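# Put the orange into the foam net sleeve

## Task

Place the orange so that it ends up inside the foam net sleeve, without tugging on the net hard enough to rip it.

## Robot and tools

Robot: two arms, left_arm and right_arm, each a six-joint arm with a parallel two-finger gripper. Calibrated bases in the scene frame: left_arm at (+0.016, +0.362, 0) m, right_arm at (+0.011, -0.329, 0) m, each turned only slightly about z. A camera stand sits behind the arms. Loose objects may occasionally get a brief push from outside.

Frames: the scene frame has its origin at table height, halfway between the nominal bases, +z up, +x out over the table, and left_arm on the +y side (arm names do not match image sides). Every hand pose, velocity, target and wrist-camera pose an arm reports is in that arm's own base frame. Fixed cameras and the table use the scene frame. The gripper fingers point along the gripper's +z and open and close along its y. end_effector_position is the point between the pads, roughly 1 cm short of the fingertips. Reported positions and orientations can be wrong by a few centimetres, more when stretched out.

The 14-number row: used by both execute_actions and move. Always one flat list covering both arms: dx, dy, dz, rx, ry, rz, opening for left_arm, then the same seven for right_arm. Each number is in [-1, 1]. dx, dy, dz, rx, ry, rz are offsets, not poses: they are measured from that arm's Hand target as it stood when the action or move began, along that arm's own base axes, and rotation happens about the Hand target's position. Scale: 1.0 equals 0.6 m or 180 degrees; rx, ry, rz form a single rotation vector. Sending the same offset again moves the arm further. All zeros re-commands the current Hand target. The opening is absolute, not an offset: +1 fully open (0.094 m), -1 closed. A 0 opening is a real command, so to leave a gripper unchanged repeat its current value (see Tool commands in the result).

execute_actions(actions, cameras): actions is a list of actions; each action is a table of 1 to 15 rows, one row per 1/30 s control step; a short table repeats its final row to fill 15 steps. Every row in an action is relative to the action's start pose, not the previous row. Images appear only for an empty actions list or when cameras names them. cameras: list of names, ["all"], [] for none, or null. An unknown name invalidates the call.

move(target, speed, blend, opening_speed, grip_force, blocking, cameras): drives each gripper in a straight line toward its target. target is one 14-number row or a list of up to 15 rows; every row is an offset from the same starting Hand targets. speed: m/s per path, 0.002 to 2.9, default 0.25 (rotation up to twice that in rad/s); one value or one per target. blend: metres of corner rounding per target; 0 means stop at each. opening_speed: rate of the commanded opening on the -1..+1 scale per second, at least 0.2; use it to close gently on soft things like a net. grip_force: newtons per finger pad, 10 to 50, one value or one per arm; it persists, and lower force closes the fingers slowly. blocking=false returns after about 0.5 s while the move continues. Paths do not avoid obstacles or the other arm; faster moves overshoot and hit harder. Avoid paths passing near an arm's own base. The result adds a move: line stating the ending (done, off_target, moving, held, fault) and limits (paced means the sent pose was clipped; held means steps were withheld).

wait(seconds, cameras): 0 to 10 s; arms hold their last command, a running move keeps going. stop(cameras): brakes the current move, needing some distance. zoom_image(camera, region): enlarges region [x0, y0, x1, y1] in pixels (max 504 by 504) of the latest image from cam_high, cam_low, cam_left_wrist or cam_right_wrist. read_manual(section): licence texts only. finished_scene(scene): the current scene number; ends the scene irreversibly, so only call it once the orange is inside and stays there without the robot.

Results: end_effector_position (m) and end_effector_quat_wxyz per arm in its base frame; Hand target, the last commanded pose after clipping, from which the next offsets count; grip_measured, the measured opening on the command scale (up to about 2.5 mm wide when empty, narrower than a squeezed part); Joint positions, whose last number per arm is the opening in metres; joint torques (includes arm weight, wraps at plus or minus 28 N m for joints 1 to 3); Joint velocities, possibly shown as within noise; action runs also list positions at some steps. Cameras: cam_high (fixed, 896x504), cam_left_wrist and cam_right_wrist (896x504 each), with calibration given in the original setup.

Behaviour: orientation commands are clipped to 40 degrees from the measured orientation each step. Friction and weight can leave the gripper short, low or tilted; check after each move and send any missing distance as a new offset. A blocked arm keeps pushing until commanded back past its gripper. Grip force jumps to the limit soon after contact, so squeeze softly and slowly. To release, command an opening well above grip_measured.

Avoid: dropping the orange or letting it roll off the table, releasing it while it moves, fast impacts, hard pushes into fixed or heavy objects, any contact or squeeze between the two arms or on the other gripper's fingers, and long stretched or straining poses that heat motors (MOTOR HOT at 75 °C; fault and arm fold at 90 °C). Pull on the net gently so it does not tear.

Each tool is called after "Request:" as name([rows], argument=value, ...), one row to a line, values as JSON.

## Session

Request:
execute_actions(actions=[])

Scene clock: 0.00 s.
left_arm: end_effector_position=(+0.2515, -0.2675, +0.0814) grip_measured=-0.987 end_effector_quat_wxyz=(+0.261, +0.084, +0.764, -0.584) | right_arm: end_effector_position=(+0.2617, +0.3377, +0.0855) grip_measured=-0.982 end_effector_quat_wxyz=(-0.628, +0.703, -0.324, -0.071)
Joint positions: left_arm=[-0.483 1.781 0.286 1.24 0.761 -0.863 0.001] | right_arm=[0.701 1.859 0.48 1.144 -0.538 -1.148 0.001]
Joint velocities: within noise
Joint torques (N m): no reading
Heat: left arm: 27 °C; right arm: 24 °C.
Hand target: left_arm +0.2537, -0.2684, +0.0871; +0.269, +0.089, +0.759, -0.586 | right_arm +0.2628, +0.3377, +0.0863; -0.628, +0.703, -0.325, -0.070
Tool commands: left_gripper/opening=-1.0 right_gripper/opening=-1.0

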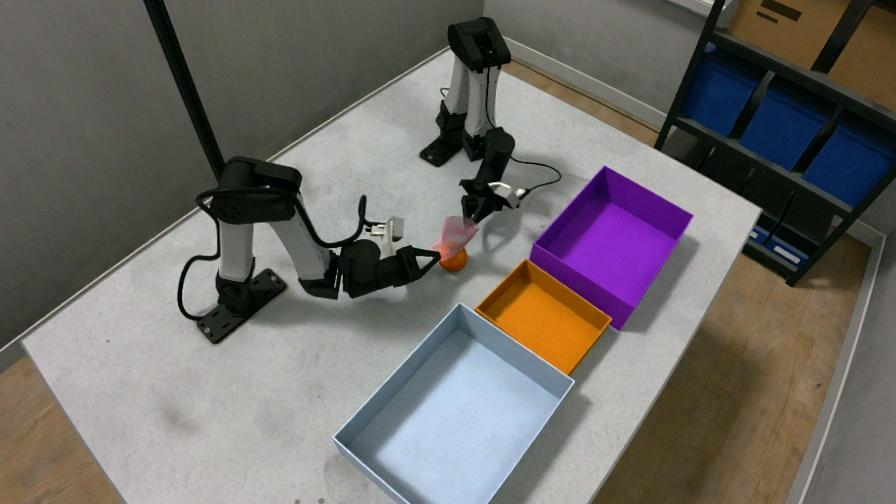

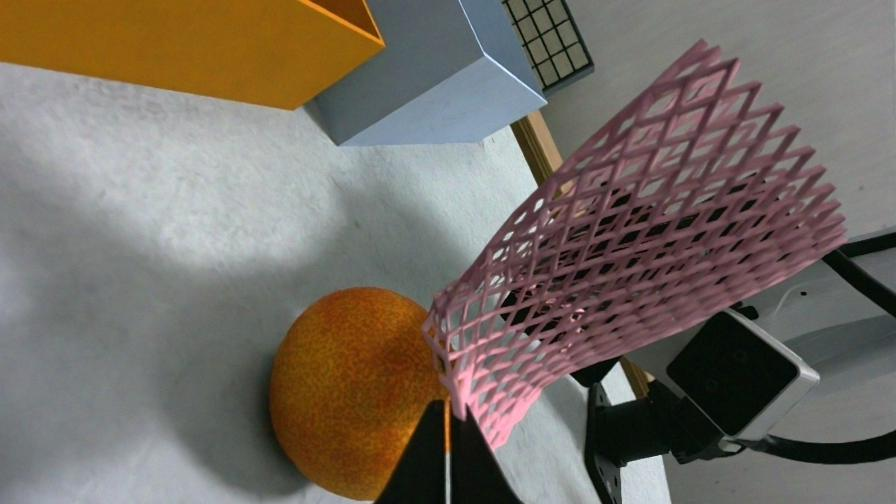

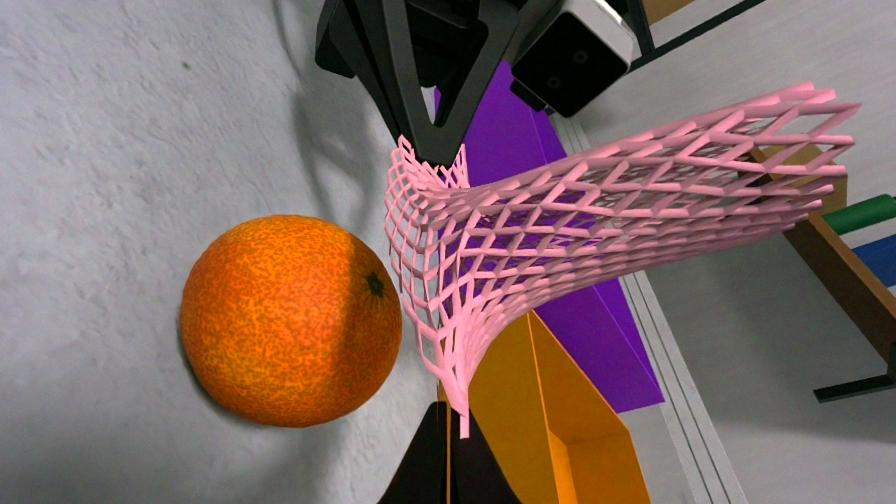

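Request:
zoom_image(camera="cam_right_wrist", region=[360, 60, 860, 460])

Request:
zoom_image(camera="cam_left_wrist", region=[392, 20, 892, 500])

Request:
zoom_image(camera="cam_high", region=[380, 180, 540, 300])

Scaled by 1.008.

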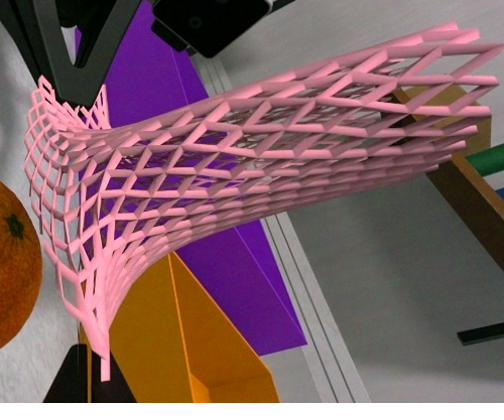

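Scaled by 1.008.

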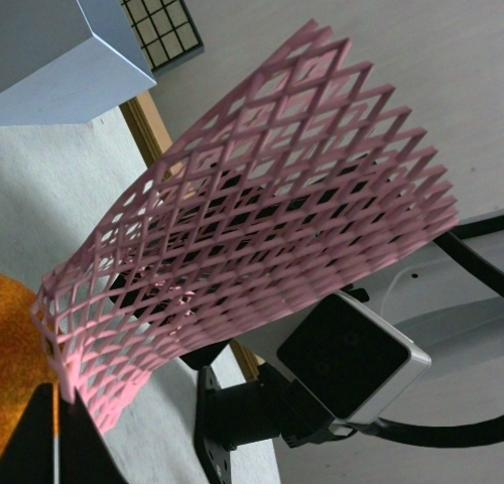

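Scaled by 3.150.

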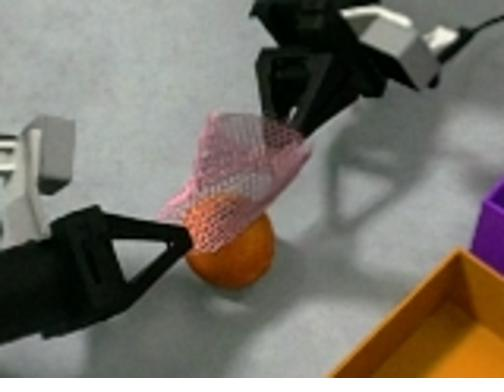

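Request:
move(target=[0,0,-0.033,0.143,0.046,0,-1,0,0,-0.033,-0.143,0.047,0,-1], speed=0.12, cameras=["all"])

Scene clock: 13.93 s.
left_arm: end_effector_position=(+0.2470, -0.2668, +0.0575) grip_measured=-0.987 end_effector_quat_wxyz=(+0.172, +0.099, +0.889, -0.413) | right_arm: end_effector_position=(+0.2590, +0.3390, +0.0619) grip_measured=-0.982 end_effector_quat_wxyz=(-0.436, +0.816, -0.376, -0.062)
Joint positions: left_arm=[-0.569 1.503 0.561 0.159 0.556 -0.582 0.001] | right_arm=[0.756 1.685 0.769 0.186 -0.406 -1.338 0.001]
Joint torques (N m): left_arm=[-0.35 -6.43 7.45 1.47 -0.13 0.21] | right_arm=[0.21 -8.39 7.42 1.35 0.26 0.08]
Heat: left arm: 28 °C; right arm: 28 °C.
Hand target: left_arm +0.2538, -0.2684, +0.0672; +0.188, +0.104, +0.888, -0.407 | right_arm +0.2629, +0.3377, +0.0663; -0.430, +0.818, -0.378, -0.047
Off the commanded pose: left_arm 0.012 m, 2 deg | right_arm 0.006 m, 2 deg.
move: off_target (left_arm)
camera_calibration:
cam_left_wrist: T_world_to_cam=[[-0.326603, -0.635278, 0.699823, -0.127002], [-0.929775, 0.349006, -0.117104, 0.371422], [-0.169849, -0.688925, -0.704652, -0.0118813], [0, 0, 0, 1]] pos_world=[0.301841, -0.218495, 0.124002]
cam_right_wrist: T_world_to_cam=[[0.667329, 0.323725, 0.670727, -0.324854], [0.538789, -0.831605, -0.134687, 0.190958], [0.514178, 0.451261, -0.729373, -0.151051], [0, 0, 0, 1]] pos_world=[0.191566, 0.332128, 0.133435]

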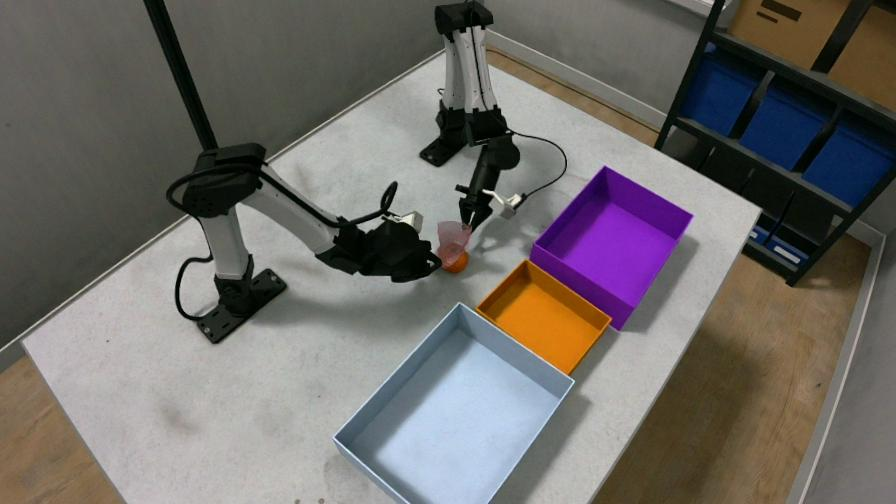

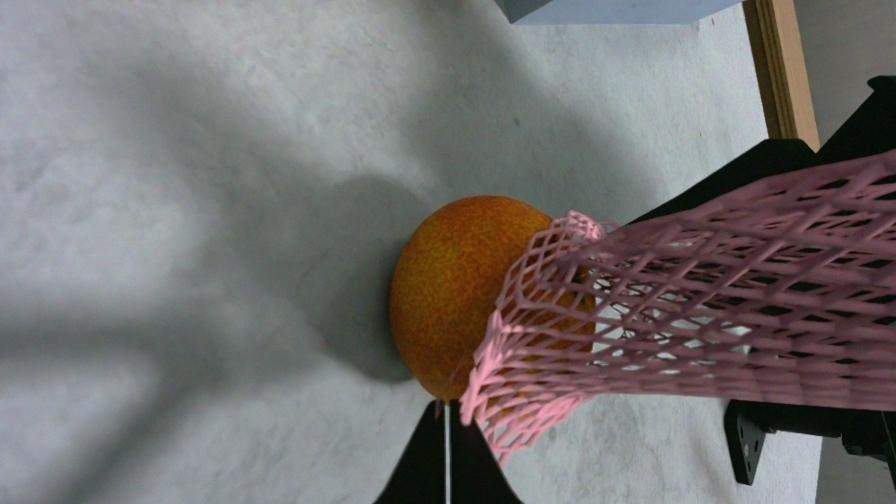

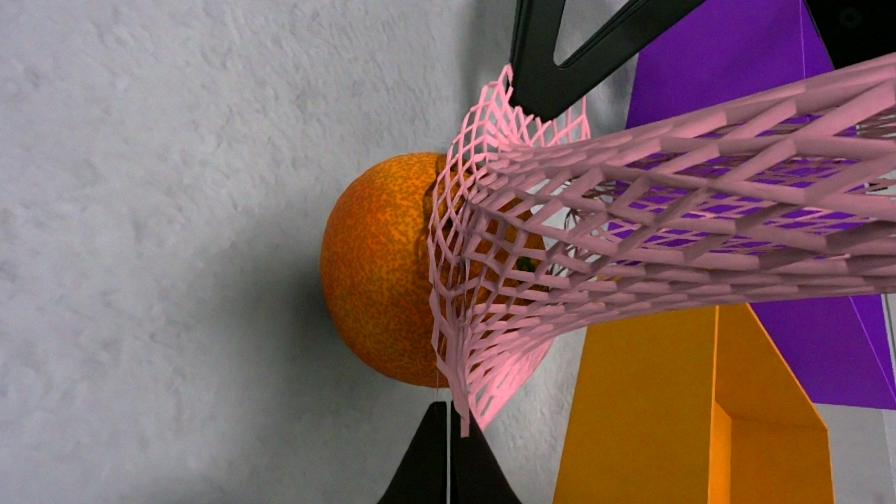

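Request:
move(target=[0.014,-0.003,-0.025,0,0,0,-1,0.005,0.003,-0.033,0,0,0,-1], speed=0.04, cameras=["all"])

Scene clock: 17.87 s.
left_arm: end_effector_position=(+0.2500, -0.2687, +0.0470) grip_measured=-0.988 end_effector_quat_wxyz=(+0.170, +0.103, +0.890, -0.411) | right_arm: end_effector_position=(+0.2647, +0.3443, +0.0591) grip_measured=-0.982 end_effector_quat_wxyz=(-0.447, +0.813, -0.370, -0.056)
Joint positions: left_arm=[-0.569 1.554 0.561 0.201 0.556 -0.572 0.001] | right_arm=[0.756 1.719 0.769 0.248 -0.406 -1.341 0.001]
Joint torques (N m): left_arm=[0.58 -4.15 7.32 1.73 -0.05 0.2] | right_arm=[0.09 -5.83 5.35 1.66 0.24 0.03]
Heat: left arm: 29 °C; right arm: 27 °C.
Hand target: left_arm +0.2621, -0.2702, +0.0522; +0.187, +0.104, +0.888, -0.407 | right_arm +0.2659, +0.3395, +0.0467; -0.431, +0.818, -0.378, -0.047
Off the commanded pose: left_arm 0.013 m, 2 deg | right_arm 0.014 m, 3 deg.
move: off_target (left_arm, right_arm)
camera_calibration:
cam_left_wrist: T_world_to_cam=[[-0.330646, -0.638279, 0.695179, -0.119511], [-0.927577, 0.355591, -0.114694, 0.374678], [-0.173993, -0.682755, -0.709628, -0.0171117], [0, 0, 0, 1]] pos_world=[0.30505, -0.221197, 0.113912]
cam_right_wrist: T_world_to_cam=[[0.651444, 0.311953, 0.691597, -0.321468], [0.542983, -0.828357, -0.137818, 0.18988], [0.529896, 0.465306, -0.709013, -0.168602], [0, 0, 0, 1]] pos_world=[0.195658, 0.336023, 0.128954]

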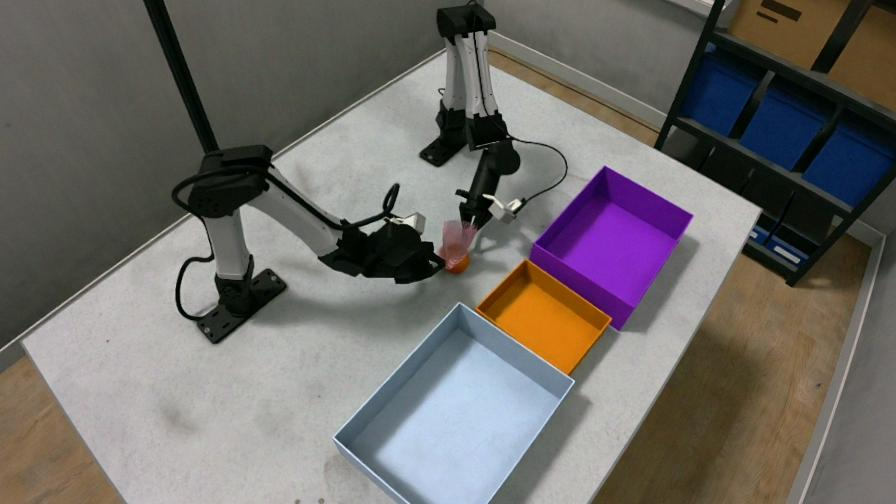

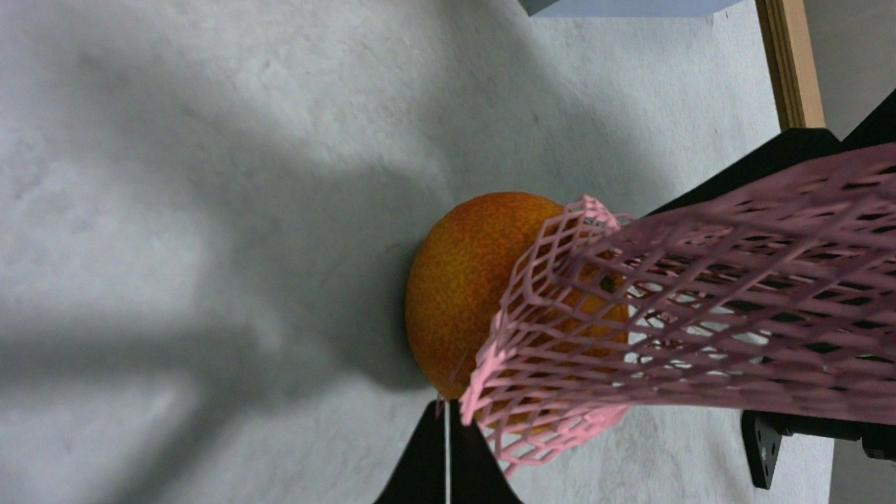

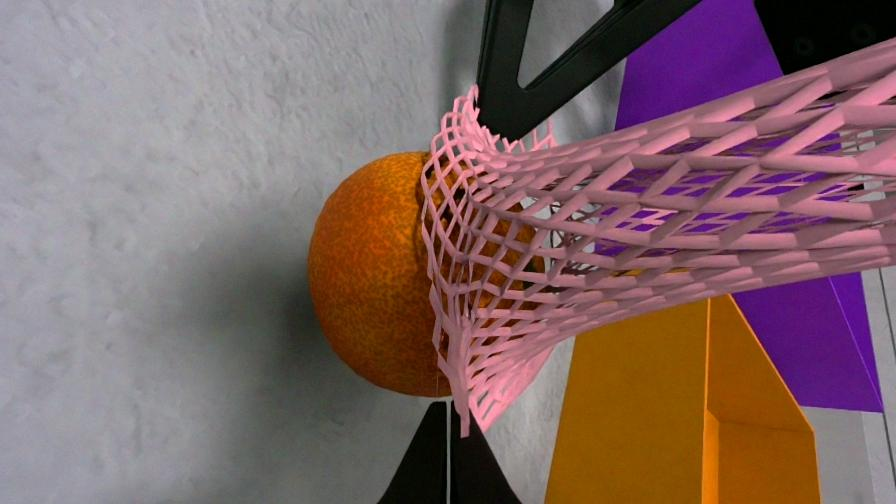

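Request:
move(target=[0.014,0,-0.025,0,0,0,-1,0,-0.004,-0.04,0.0,0,0,-1], speed=0.04, cameras=["cam_left_wrist","cam_right_wrist"])

Scene clock: 19.53 s.
left_arm: end_effector_position=(+0.2609, -0.2691, +0.0338) grip_measured=-0.988 end_effector_quat_wxyz=(+0.176, +0.102, +0.890, -0.408) | right_arm: end_effector_position=(+0.2705, +0.3490, +0.0477) grip_measured=-0.982 end_effector_quat_wxyz=(-0.464, +0.807, -0.361, -0.047)
Joint positions: left_arm=[-0.553 1.633 0.568 0.273 0.556 -0.559 0.001] | right_arm=[0.756 1.781 0.744 0.377 -0.404 -1.344 0.001]
Joint torques (N m): left_arm=[0.66 -4.38 6.74 1.74 0.07 0.21] | right_arm=[-0.42 -5.33 3.74 1.45 0.24 0.05]
Heat: left arm: 29 °C; right arm: 28 °C.
Hand target: left_arm +0.2705, -0.2702, +0.0371; +0.187, +0.104, +0.888, -0.407 | right_arm +0.2659, +0.3371, +0.0227; -0.431, +0.818, -0.378, -0.047
Off the commanded pose: left_arm 0.010 m, 1 deg | right_arm 0.028 m, 4 deg.
move: off_target (right_arm)
camera_calibration:
cam_left_wrist: T_world_to_cam=[[-0.333037, -0.642328, 0.69029, -0.107224], [-0.928863, 0.349399, -0.123016, 0.382457], [-0.16217, -0.682154, -0.712998, -0.0276755], [0, 0, 0, 1]] pos_world=[0.315052, -0.221382, 0.101332]
cam_right_wrist: T_world_to_cam=[[0.627607, 0.292691, 0.721417, -0.307062], [0.547432, -0.82478, -0.141619, 0.186779], [0.553559, 0.483808, -0.677866, -0.196338], [0, 0, 0, 1]] pos_world=[0.19915, 0.338916, 0.11488]
Images, in order (width x height): cam_left_wrist 896x504, cam_right_wrist 896x504.

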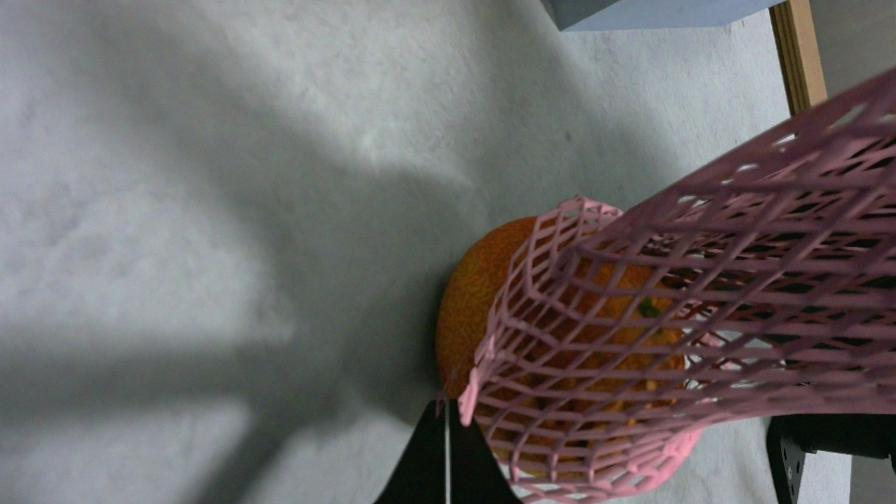

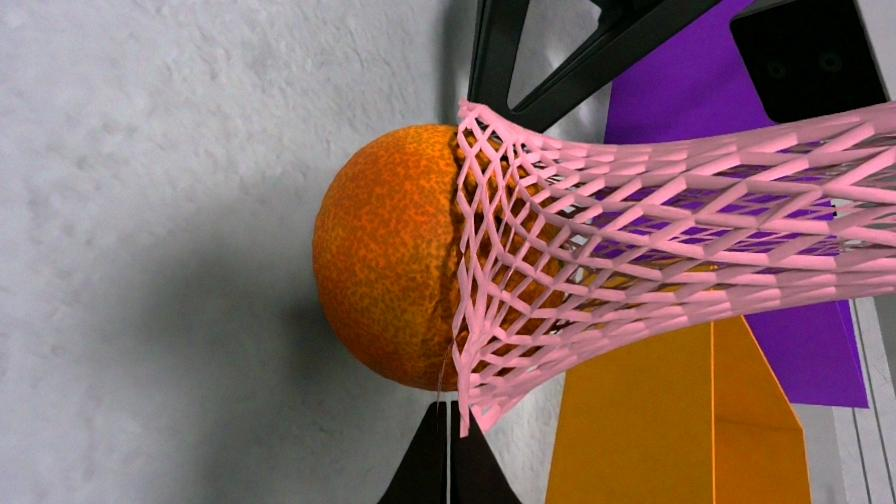

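Request:
move(target=[-0.005,0,0,0,0,0,-1,-0.004,-0.012,0.008,0,0,0,-1], speed=0.04, cameras=["cam_left_wrist","cam_right_wrist"])

Scene clock: 21.33 s.
left_arm: end_effector_position=(+0.2623, -0.2700, +0.0355) grip_measured=-0.988 end_effector_quat_wxyz=(+0.180, +0.103, +0.888, -0.411) | right_arm: end_effector_position=(+0.2689, +0.3427, +0.0412) grip_measured=-0.982 end_effector_quat_wxyz=(-0.457, +0.810, -0.365, -0.047)
Joint positions: left_arm=[-0.553 1.633 0.568 0.283 0.557 -0.558 0.001] | right_arm=[0.748 1.781 0.725 0.377 -0.404 -1.351 0.001]
Joint torques (N m): left_arm=[0.2 -5.12 5.94 1.7 0.02 0.15] | right_arm=[-0.72 -8.2 3.63 1.25 0.09 -0.02]
Heat: left arm: 29 °C; right arm: 28 °C.
Hand target: left_arm +0.2675, -0.2702, +0.0371; +0.187, +0.104, +0.888, -0.407 | right_arm +0.2634, +0.3299, +0.0274; -0.430, +0.818, -0.378, -0.047
Off the commanded pose: left_arm 0.005 m, 1 deg | right_arm 0.019 m, 4 deg.
move: off_target (right_arm)
camera_calibration:
cam_left_wrist: T_world_to_cam=[[-0.33985, -0.637948, 0.691031, -0.105613], [-0.927418, 0.349359, -0.133584, 0.384283], [-0.156199, -0.686273, -0.710374, -0.0296708], [0, 0, 0, 1]] pos_world=[0.315864, -0.221991, 0.103239]
cam_right_wrist: T_world_to_cam=[[0.634052, 0.300323, 0.71259, -0.30358], [0.543193, -0.828844, -0.134007, 0.183801], [0.550381, 0.472042, -0.688664, -0.191524], [0, 0, 0, 1]] pos_world=[0.198057, 0.333921, 0.109063]
Images, in order (width x height): cam_left_wrist 896x504, cam_right_wrist 896x504.

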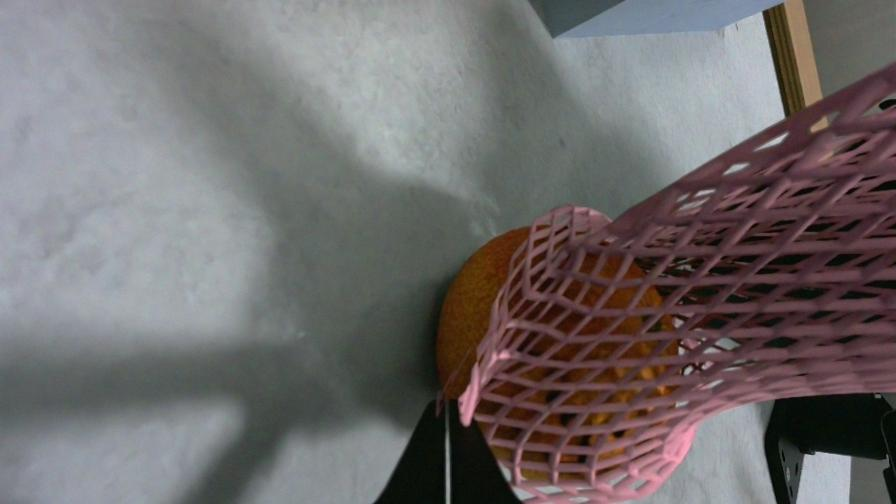

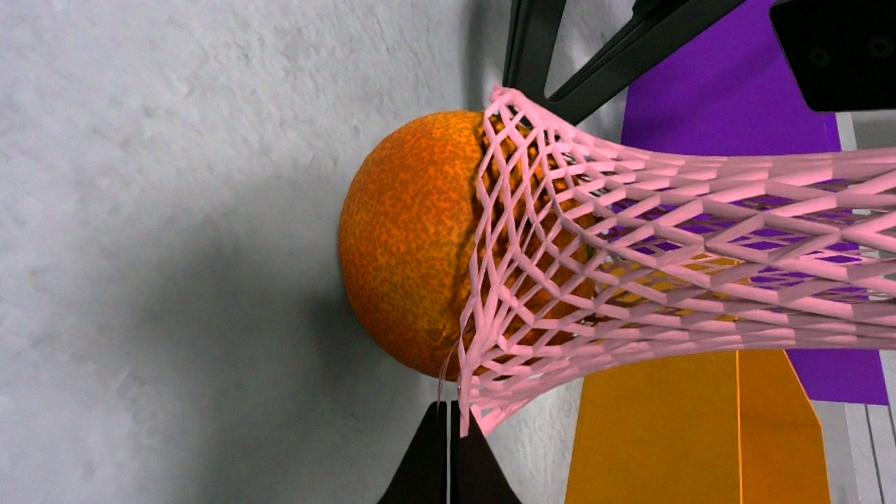

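Request:
move(target=[-0.008,0,-0.014,0,0,0,-1,-0.012,-0.004,-0.024,0,0,0,-1], speed=0.04, cameras=["cam_left_wrist","cam_right_wrist"])

Scene clock: 22.57 s.
left_arm: end_effector_position=(+0.2665, -0.2745, +0.0395) grip_measured=-0.988 end_effector_quat_wxyz=(+0.194, +0.110, +0.881, -0.418) | right_arm: end_effector_position=(+0.2632, +0.3374, +0.0347) grip_measured=-0.982 end_effector_quat_wxyz=(-0.462, +0.808, -0.363, -0.045)
Joint positions: left_arm=[-0.557 1.643 0.568 0.33 0.557 -0.558 0.001] | right_arm=[0.748 1.781 0.676 0.437 -0.404 -1.352 0.001]
Joint torques (N m): left_arm=[-0.21 -4.51 3.56 1.79 -0.06 0.08] | right_arm=[0.02 -5.6 3.58 1.47 0.18 0.05]
Heat: left arm: 29 °C; right arm: 28 °C.
Hand target: left_arm +0.2627, -0.2702, +0.0288; +0.187, +0.104, +0.888, -0.407 | right_arm +0.2562, +0.3275, +0.0130; -0.430, +0.818, -0.378, -0.047
Off the commanded pose: left_arm 0.012 m, 2 deg | right_arm 0.025 m, 4 deg.
move: off_target (left_arm, right_arm)
camera_calibration:
cam_left_wrist: T_world_to_cam=[[-0.364109, -0.622874, 0.692425, -0.0993036], [-0.921166, 0.350525, -0.169076, 0.390389], [-0.137399, -0.6994, -0.701399, -0.0382124], [0, 0, 0, 1]] pos_world=[0.318206, -0.22542, 0.107964]
cam_right_wrist: T_world_to_cam=[[0.628635, 0.2957, 0.719291, -0.290978], [0.544361, -0.827847, -0.135425, 0.181004], [0.555418, 0.476687, -0.681381, -0.193489], [0, 0, 0, 1]] pos_world=[0.191855, 0.328119, 0.10197]
Images, in order (width x height): cam_left_wrist 896x504, cam_right_wrist 896x504.

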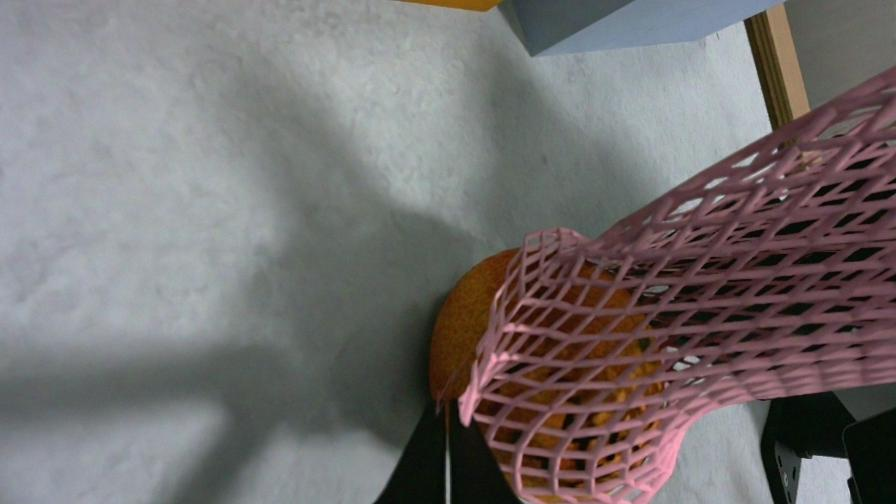

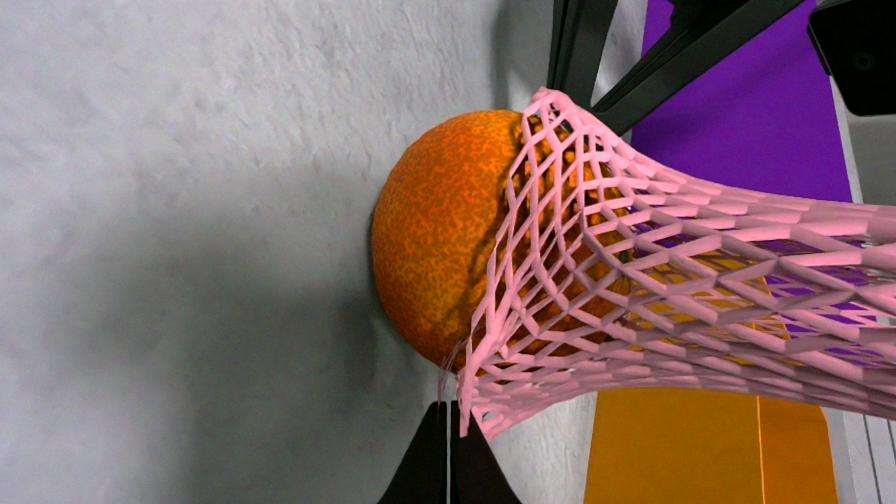

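Request:
move(target=[-0.010,0.014,-0.010,0,0,0,-1,-0.0,0.002,0,0,0,0,-1], speed=0.04, cameras=["cam_left_wrist","cam_right_wrist"])

Scene clock: 24.10 s.
left_arm: end_effector_position=(+0.2583, -0.2707, +0.0327) grip_measured=-0.988 end_effector_quat_wxyz=(+0.192, +0.111, +0.880, -0.421) | right_arm: end_effector_position=(+0.2640, +0.3382, +0.0361) grip_measured=-0.982 end_effector_quat_wxyz=(-0.465, +0.807, -0.362, -0.044)
Joint positions: left_arm=[-0.557 1.643 0.524 0.375 0.565 -0.558 0.001] | right_arm=[0.748 1.781 0.676 0.444 -0.404 -1.352 0.001]
Joint torques (N m): left_arm=[0.95 -4.96 3.43 1.65 -0.03 0.2] | right_arm=[0.35 -5.42 3.69 1.43 0.28 0.09]
Heat: left arm: 29 °C; right arm: 28 °C.
Hand target: left_arm +0.2567, -0.2618, +0.0228; +0.187, +0.104, +0.888, -0.407 | right_arm +0.2562, +0.3287, +0.0131; -0.431, +0.818, -0.378, -0.047
Off the commanded pose: left_arm 0.013 m, 2 deg | right_arm 0.026 m, 5 deg.
move: off_target (left_arm, right_arm)
camera_calibration:
cam_left_wrist: T_world_to_cam=[[-0.365822, -0.617926, 0.695947, -0.0934559], [-0.919678, 0.354676, -0.168512, 0.381029], [-0.142708, -0.701693, -0.698041, -0.0408209], [0, 0, 0, 1]] pos_world=[0.31041, -0.221534, 0.100754]
cam_right_wrist: T_world_to_cam=[[0.624548, 0.292037, 0.724331, -0.290526], [0.545171, -0.827123, -0.136588, 0.180965], [0.559221, 0.48019, -0.675788, -0.195741], [0, 0, 0, 1]] pos_world=[0.192253, 0.328518, 0.102875]
Images, in order (width x height): cam_left_wrist 896x504, cam_right_wrist 896x504.

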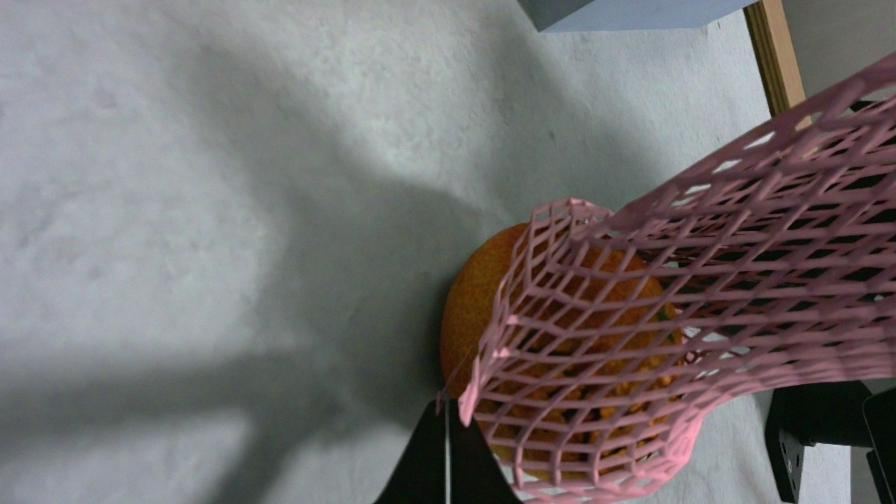

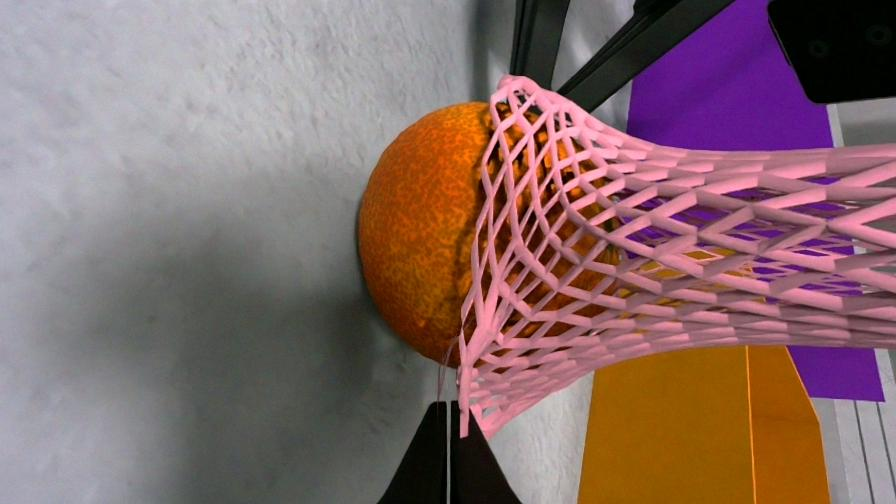

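Request:
move(target=[-0.006,0.008,-0.018,0,0,0,-1,-0.008,-0.010,-0.022,0,0,0,-1], speed=0.04, cameras=["cam_left_wrist","cam_right_wrist"])

Scene clock: 25.33 s.
left_arm: end_effector_position=(+0.2551, -0.2686, +0.0279) grip_measured=-0.988 end_effector_quat_wxyz=(+0.197, +0.116, +0.874, -0.428) | right_arm: end_effector_position=(+0.2612, +0.3356, +0.0275) grip_measured=-0.982 end_effector_quat_wxyz=(-0.472, +0.805, -0.358, -0.041)
Joint positions: left_arm=[-0.55 1.661 0.488 0.444 0.582 -0.553 0.001] | right_arm=[0.748 1.807 0.636 0.528 -0.404 -1.352 0.001]
Joint torques (N m): left_arm=[1.09 -4.01 3.18 1.57 -0.14 0.21] | right_arm=[0.08 -5.07 2.82 1.29 0.19 0.12]
Heat: left arm: 29 °C; right arm: 28 °C.
Hand target: left_arm +0.2532, -0.2570, +0.0120; +0.188, +0.104, +0.888, -0.407 | right_arm +0.2514, +0.3227, -0.0003; -0.430, +0.818, -0.378, -0.047
Off the commanded pose: left_arm 0.020 m, 3 deg | right_arm 0.032 m, 5 deg.
move: off_target (left_arm, right_arm)
camera_calibration:
cam_left_wrist: T_world_to_cam=[[-0.380019, -0.602568, 0.701781, -0.0824648], [-0.914309, 0.359611, -0.186333, 0.376948], [-0.14009, -0.712455, -0.687592, -0.046914], [0, 0, 0, 1]] pos_world=[0.306737, -0.218669, 0.0958522]
cam_right_wrist: T_world_to_cam=[[0.615157, 0.28324, 0.73577, -0.276711], [0.546926, -0.825477, -0.139496, 0.178265], [0.567851, 0.488224, -0.662709, -0.203974], [0, 0, 0, 1]] pos_world=[0.18855, 0.325114, 0.0932878]
Images, in order (width x height): cam_left_wrist 896x504, cam_right_wrist 896x504.

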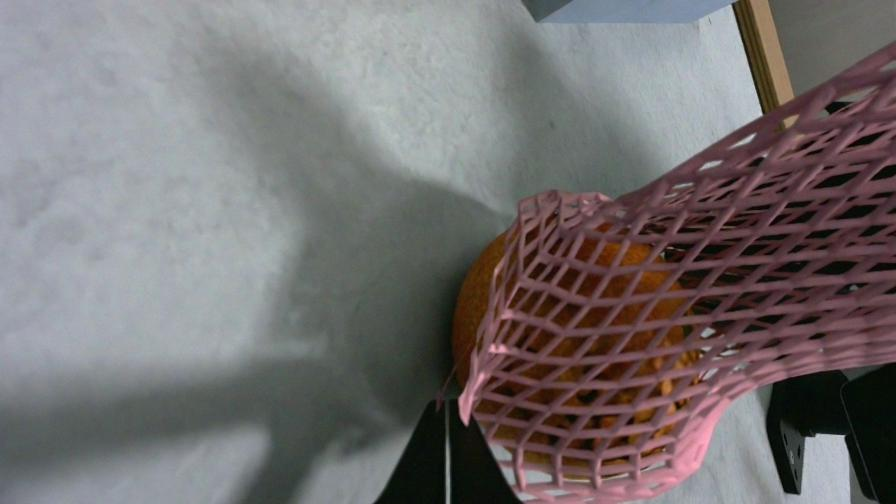

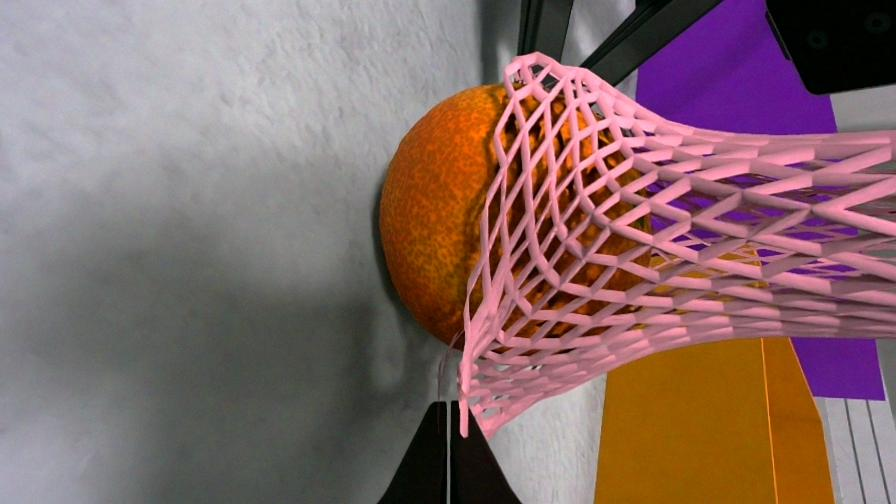

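Request:
move(target=[-0.002,0.006,-0.018,0,0,0,-1,-0.004,-0.006,-0.020,0,0,0,-1], speed=0.04, cameras=["cam_left_wrist","cam_right_wrist"])

Scene clock: 26.70 s.
left_arm: end_effector_position=(+0.2524, -0.2669, +0.0188) grip_measured=-0.988 end_effector_quat_wxyz=(+0.195, +0.120, +0.872, -0.433) | right_arm: end_effector_position=(+0.2589, +0.3338, +0.0172) grip_measured=-0.982 end_effector_quat_wxyz=(-0.475, +0.804, -0.356, -0.040)
Joint positions: left_arm=[-0.542 1.702 0.465 0.509 0.601 -0.545 0.001] | right_arm=[0.748 1.844 0.609 0.6 -0.406 -1.352 0.001]
Joint torques (N m): left_arm=[1.25 -3.96 2.89 1.51 -0.26 0.25] | right_arm=[-0.42 -5.09 2.3 1.24 0.12 0.08]
Heat: left arm: 29 °C; right arm: 28 °C.
Hand target: left_arm +0.2520, -0.2534, +0.0013; +0.188, +0.104, +0.888, -0.407 | right_arm +0.2491, +0.3191, -0.0121; -0.431, +0.818, -0.378, -0.047
Off the commanded pose: left_arm 0.022 m, 4 deg | right_arm 0.034 m, 6 deg.
move: off_target (left_arm, right_arm)
camera_calibration:
cam_left_wrist: T_world_to_cam=[[-0.385642, -0.592034, 0.707655, -0.071882], [-0.910661, 0.367472, -0.188839, 0.373403], [-0.148244, -0.717259, -0.680855, -0.051762], [0, 0, 0, 1]] pos_world=[0.304649, -0.216898, 0.0861384]
cam_right_wrist: T_world_to_cam=[[0.611347, 0.27992, 0.740202, -0.26513], [0.54883, -0.823829, -0.141744, 0.175665], [0.570123, 0.4929, -0.657275, -0.210954], [0, 0, 0, 1]] pos_world=[0.185946, 0.322912, 0.0824943]
Images, in order (width x height): cam_left_wrist 896x504, cam_right_wrist 896x504.

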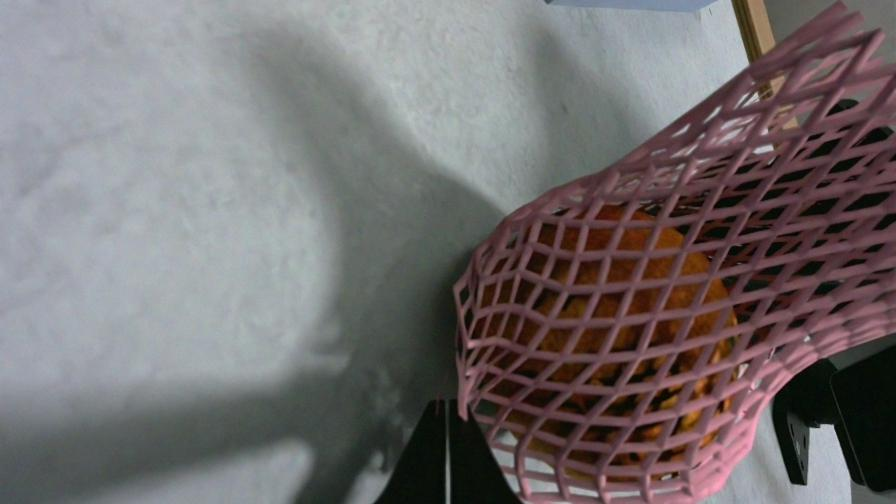

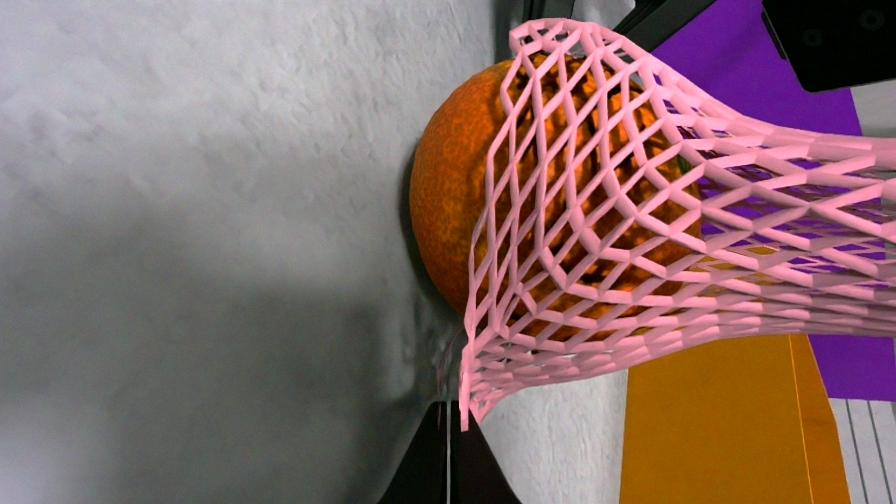

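Request:
move(target=[-0.022,0.002,-0.006,0,0,0,-1,-0.022,-0.002,-0.004,0,0,0,-1], speed=0.04, cameras=["cam_left_wrist","cam_right_wrist"])

Scene clock: 28.70 s.
left_arm: end_effector_position=(+0.2391, -0.2611, +0.0093) grip_measured=-0.988 end_effector_quat_wxyz=(+0.188, +0.120, +0.874, -0.431) | right_arm: end_effector_position=(+0.2436, +0.3349, +0.0128) grip_measured=-0.983 end_effector_quat_wxyz=(-0.478, +0.807, -0.344, -0.045)
Joint positions: left_arm=[-0.548 1.702 0.41 0.55 0.6 -0.545 0.001] | right_arm=[0.775 1.845 0.564 0.654 -0.406 -1.352 0.001]
Joint torques (N m): left_arm=[-0.03 -4.89 2.78 1.62 -0.4 0.04] | right_arm=[0.05 -6.19 1.78 1.19 0.42 0.31]
Heat: left arm: 30 °C; right arm: 28 °C.
Hand target: left_arm +0.2387, -0.2522, -0.0024; +0.188, +0.104, +0.888, -0.407 | right_arm +0.2358, +0.3179, -0.0147; -0.430, +0.818, -0.378, -0.047
Off the commanded pose: left_arm 0.015 m, 4 deg | right_arm 0.033 m, 7 deg.
move: off_target (left_arm, right_arm)
camera_calibration:
cam_left_wrist: T_world_to_cam=[[-0.381051, -0.595505, 0.70723, -0.0689017], [-0.910666, 0.373835, -0.175883, 0.358922], [-0.159648, -0.71107, -0.684756, -0.0517385], [0, 0, 0, 1]] pos_world=[0.292344, -0.211999, 0.0764294]
cam_right_wrist: T_world_to_cam=[[0.598612, 0.291914, 0.745955, -0.253893], [0.57219, -0.80753, -0.14316, 0.173192], [0.560591, 0.512525, -0.650427, -0.209995], [0, 0, 0, 1]] pos_world=[0.170606, 0.3216, 0.0776006]
Images, in order (width x height): cam_left_wrist 896x504, cam_right_wrist 896x504.

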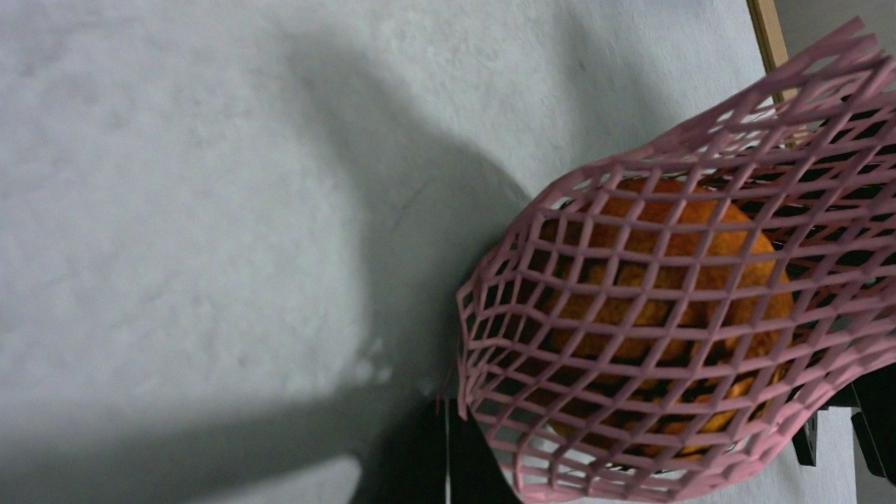

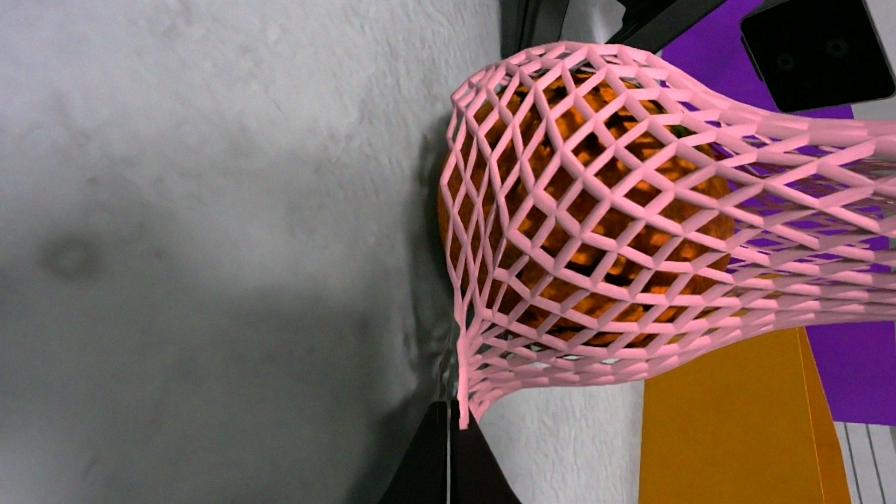

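Request:
move(target=[0,0,0.023,0,0,0,-1,0,0.006,0.042,0,0,0,-1], speed=0.05, cameras=["cam_left_wrist","cam_right_wrist"])

Scene clock: 30.40 s.
left_arm: end_effector_position=(+0.2369, -0.2585, +0.0153) grip_measured=-0.988 end_effector_quat_wxyz=(+0.186, +0.118, +0.877, -0.427) | right_arm: end_effector_position=(+0.2347, +0.3285, +0.0171) grip_measured=-0.983 end_effector_quat_wxyz=(-0.455, +0.814, -0.356, -0.053)
Joint positions: left_arm=[-0.548 1.651 0.41 0.489 0.592 -0.545 0.001] | right_arm=[0.784 1.77 0.564 0.527 -0.394 -1.342 0.001]
Joint torques (N m): left_arm=[-0.05 -6.5 4.23 1.37 -0.33 0.02] | right_arm=[-0.06 -7.86 5.5 1.09 0.33 0.32]
Heat: left arm: 30 °C; right arm: 27 °C.
Hand target: left_arm +0.2387, -0.2522, +0.0113; +0.188, +0.104, +0.888, -0.407 | right_arm +0.2359, +0.3215, +0.0107; -0.431, +0.818, -0.378, -0.047
Off the commanded pose: left_arm 0.008 m, 3 deg | right_arm 0.010 m, 4 deg.
move: off_target (left_arm, right_arm)
camera_calibration:
cam_left_wrist: T_world_to_cam=[[-0.373763, -0.604456, 0.703516, -0.0764672], [-0.913759, 0.37015, -0.167431, 0.356664], [-0.159201, -0.705424, -0.690676, -0.0445651], [0, 0, 0, 1]] pos_world=[0.29023, -0.209677, 0.0827326]
cam_right_wrist: T_world_to_cam=[[0.629729, 0.31731, 0.709052, -0.264907], [0.561727, -0.816481, -0.133499, 0.178891], [0.536567, 0.482362, -0.692404, -0.182632], [0, 0, 0, 1]] pos_world=[0.164325, 0.318214, 0.0852598]
Images, in order (width x height): cam_left_wrist 896x504, cam_right_wrist 896x504.

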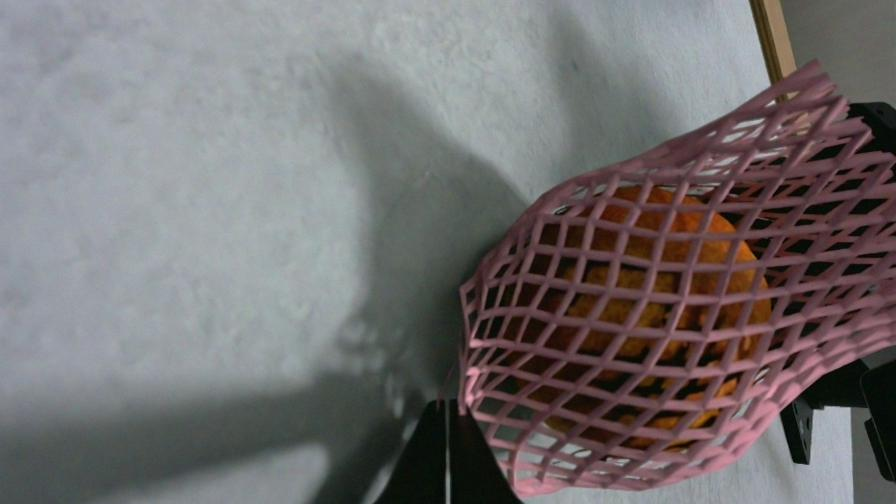

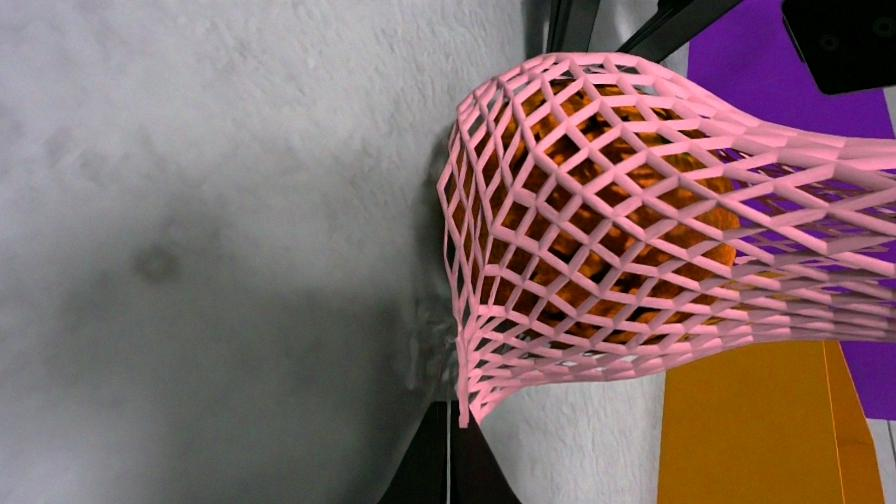

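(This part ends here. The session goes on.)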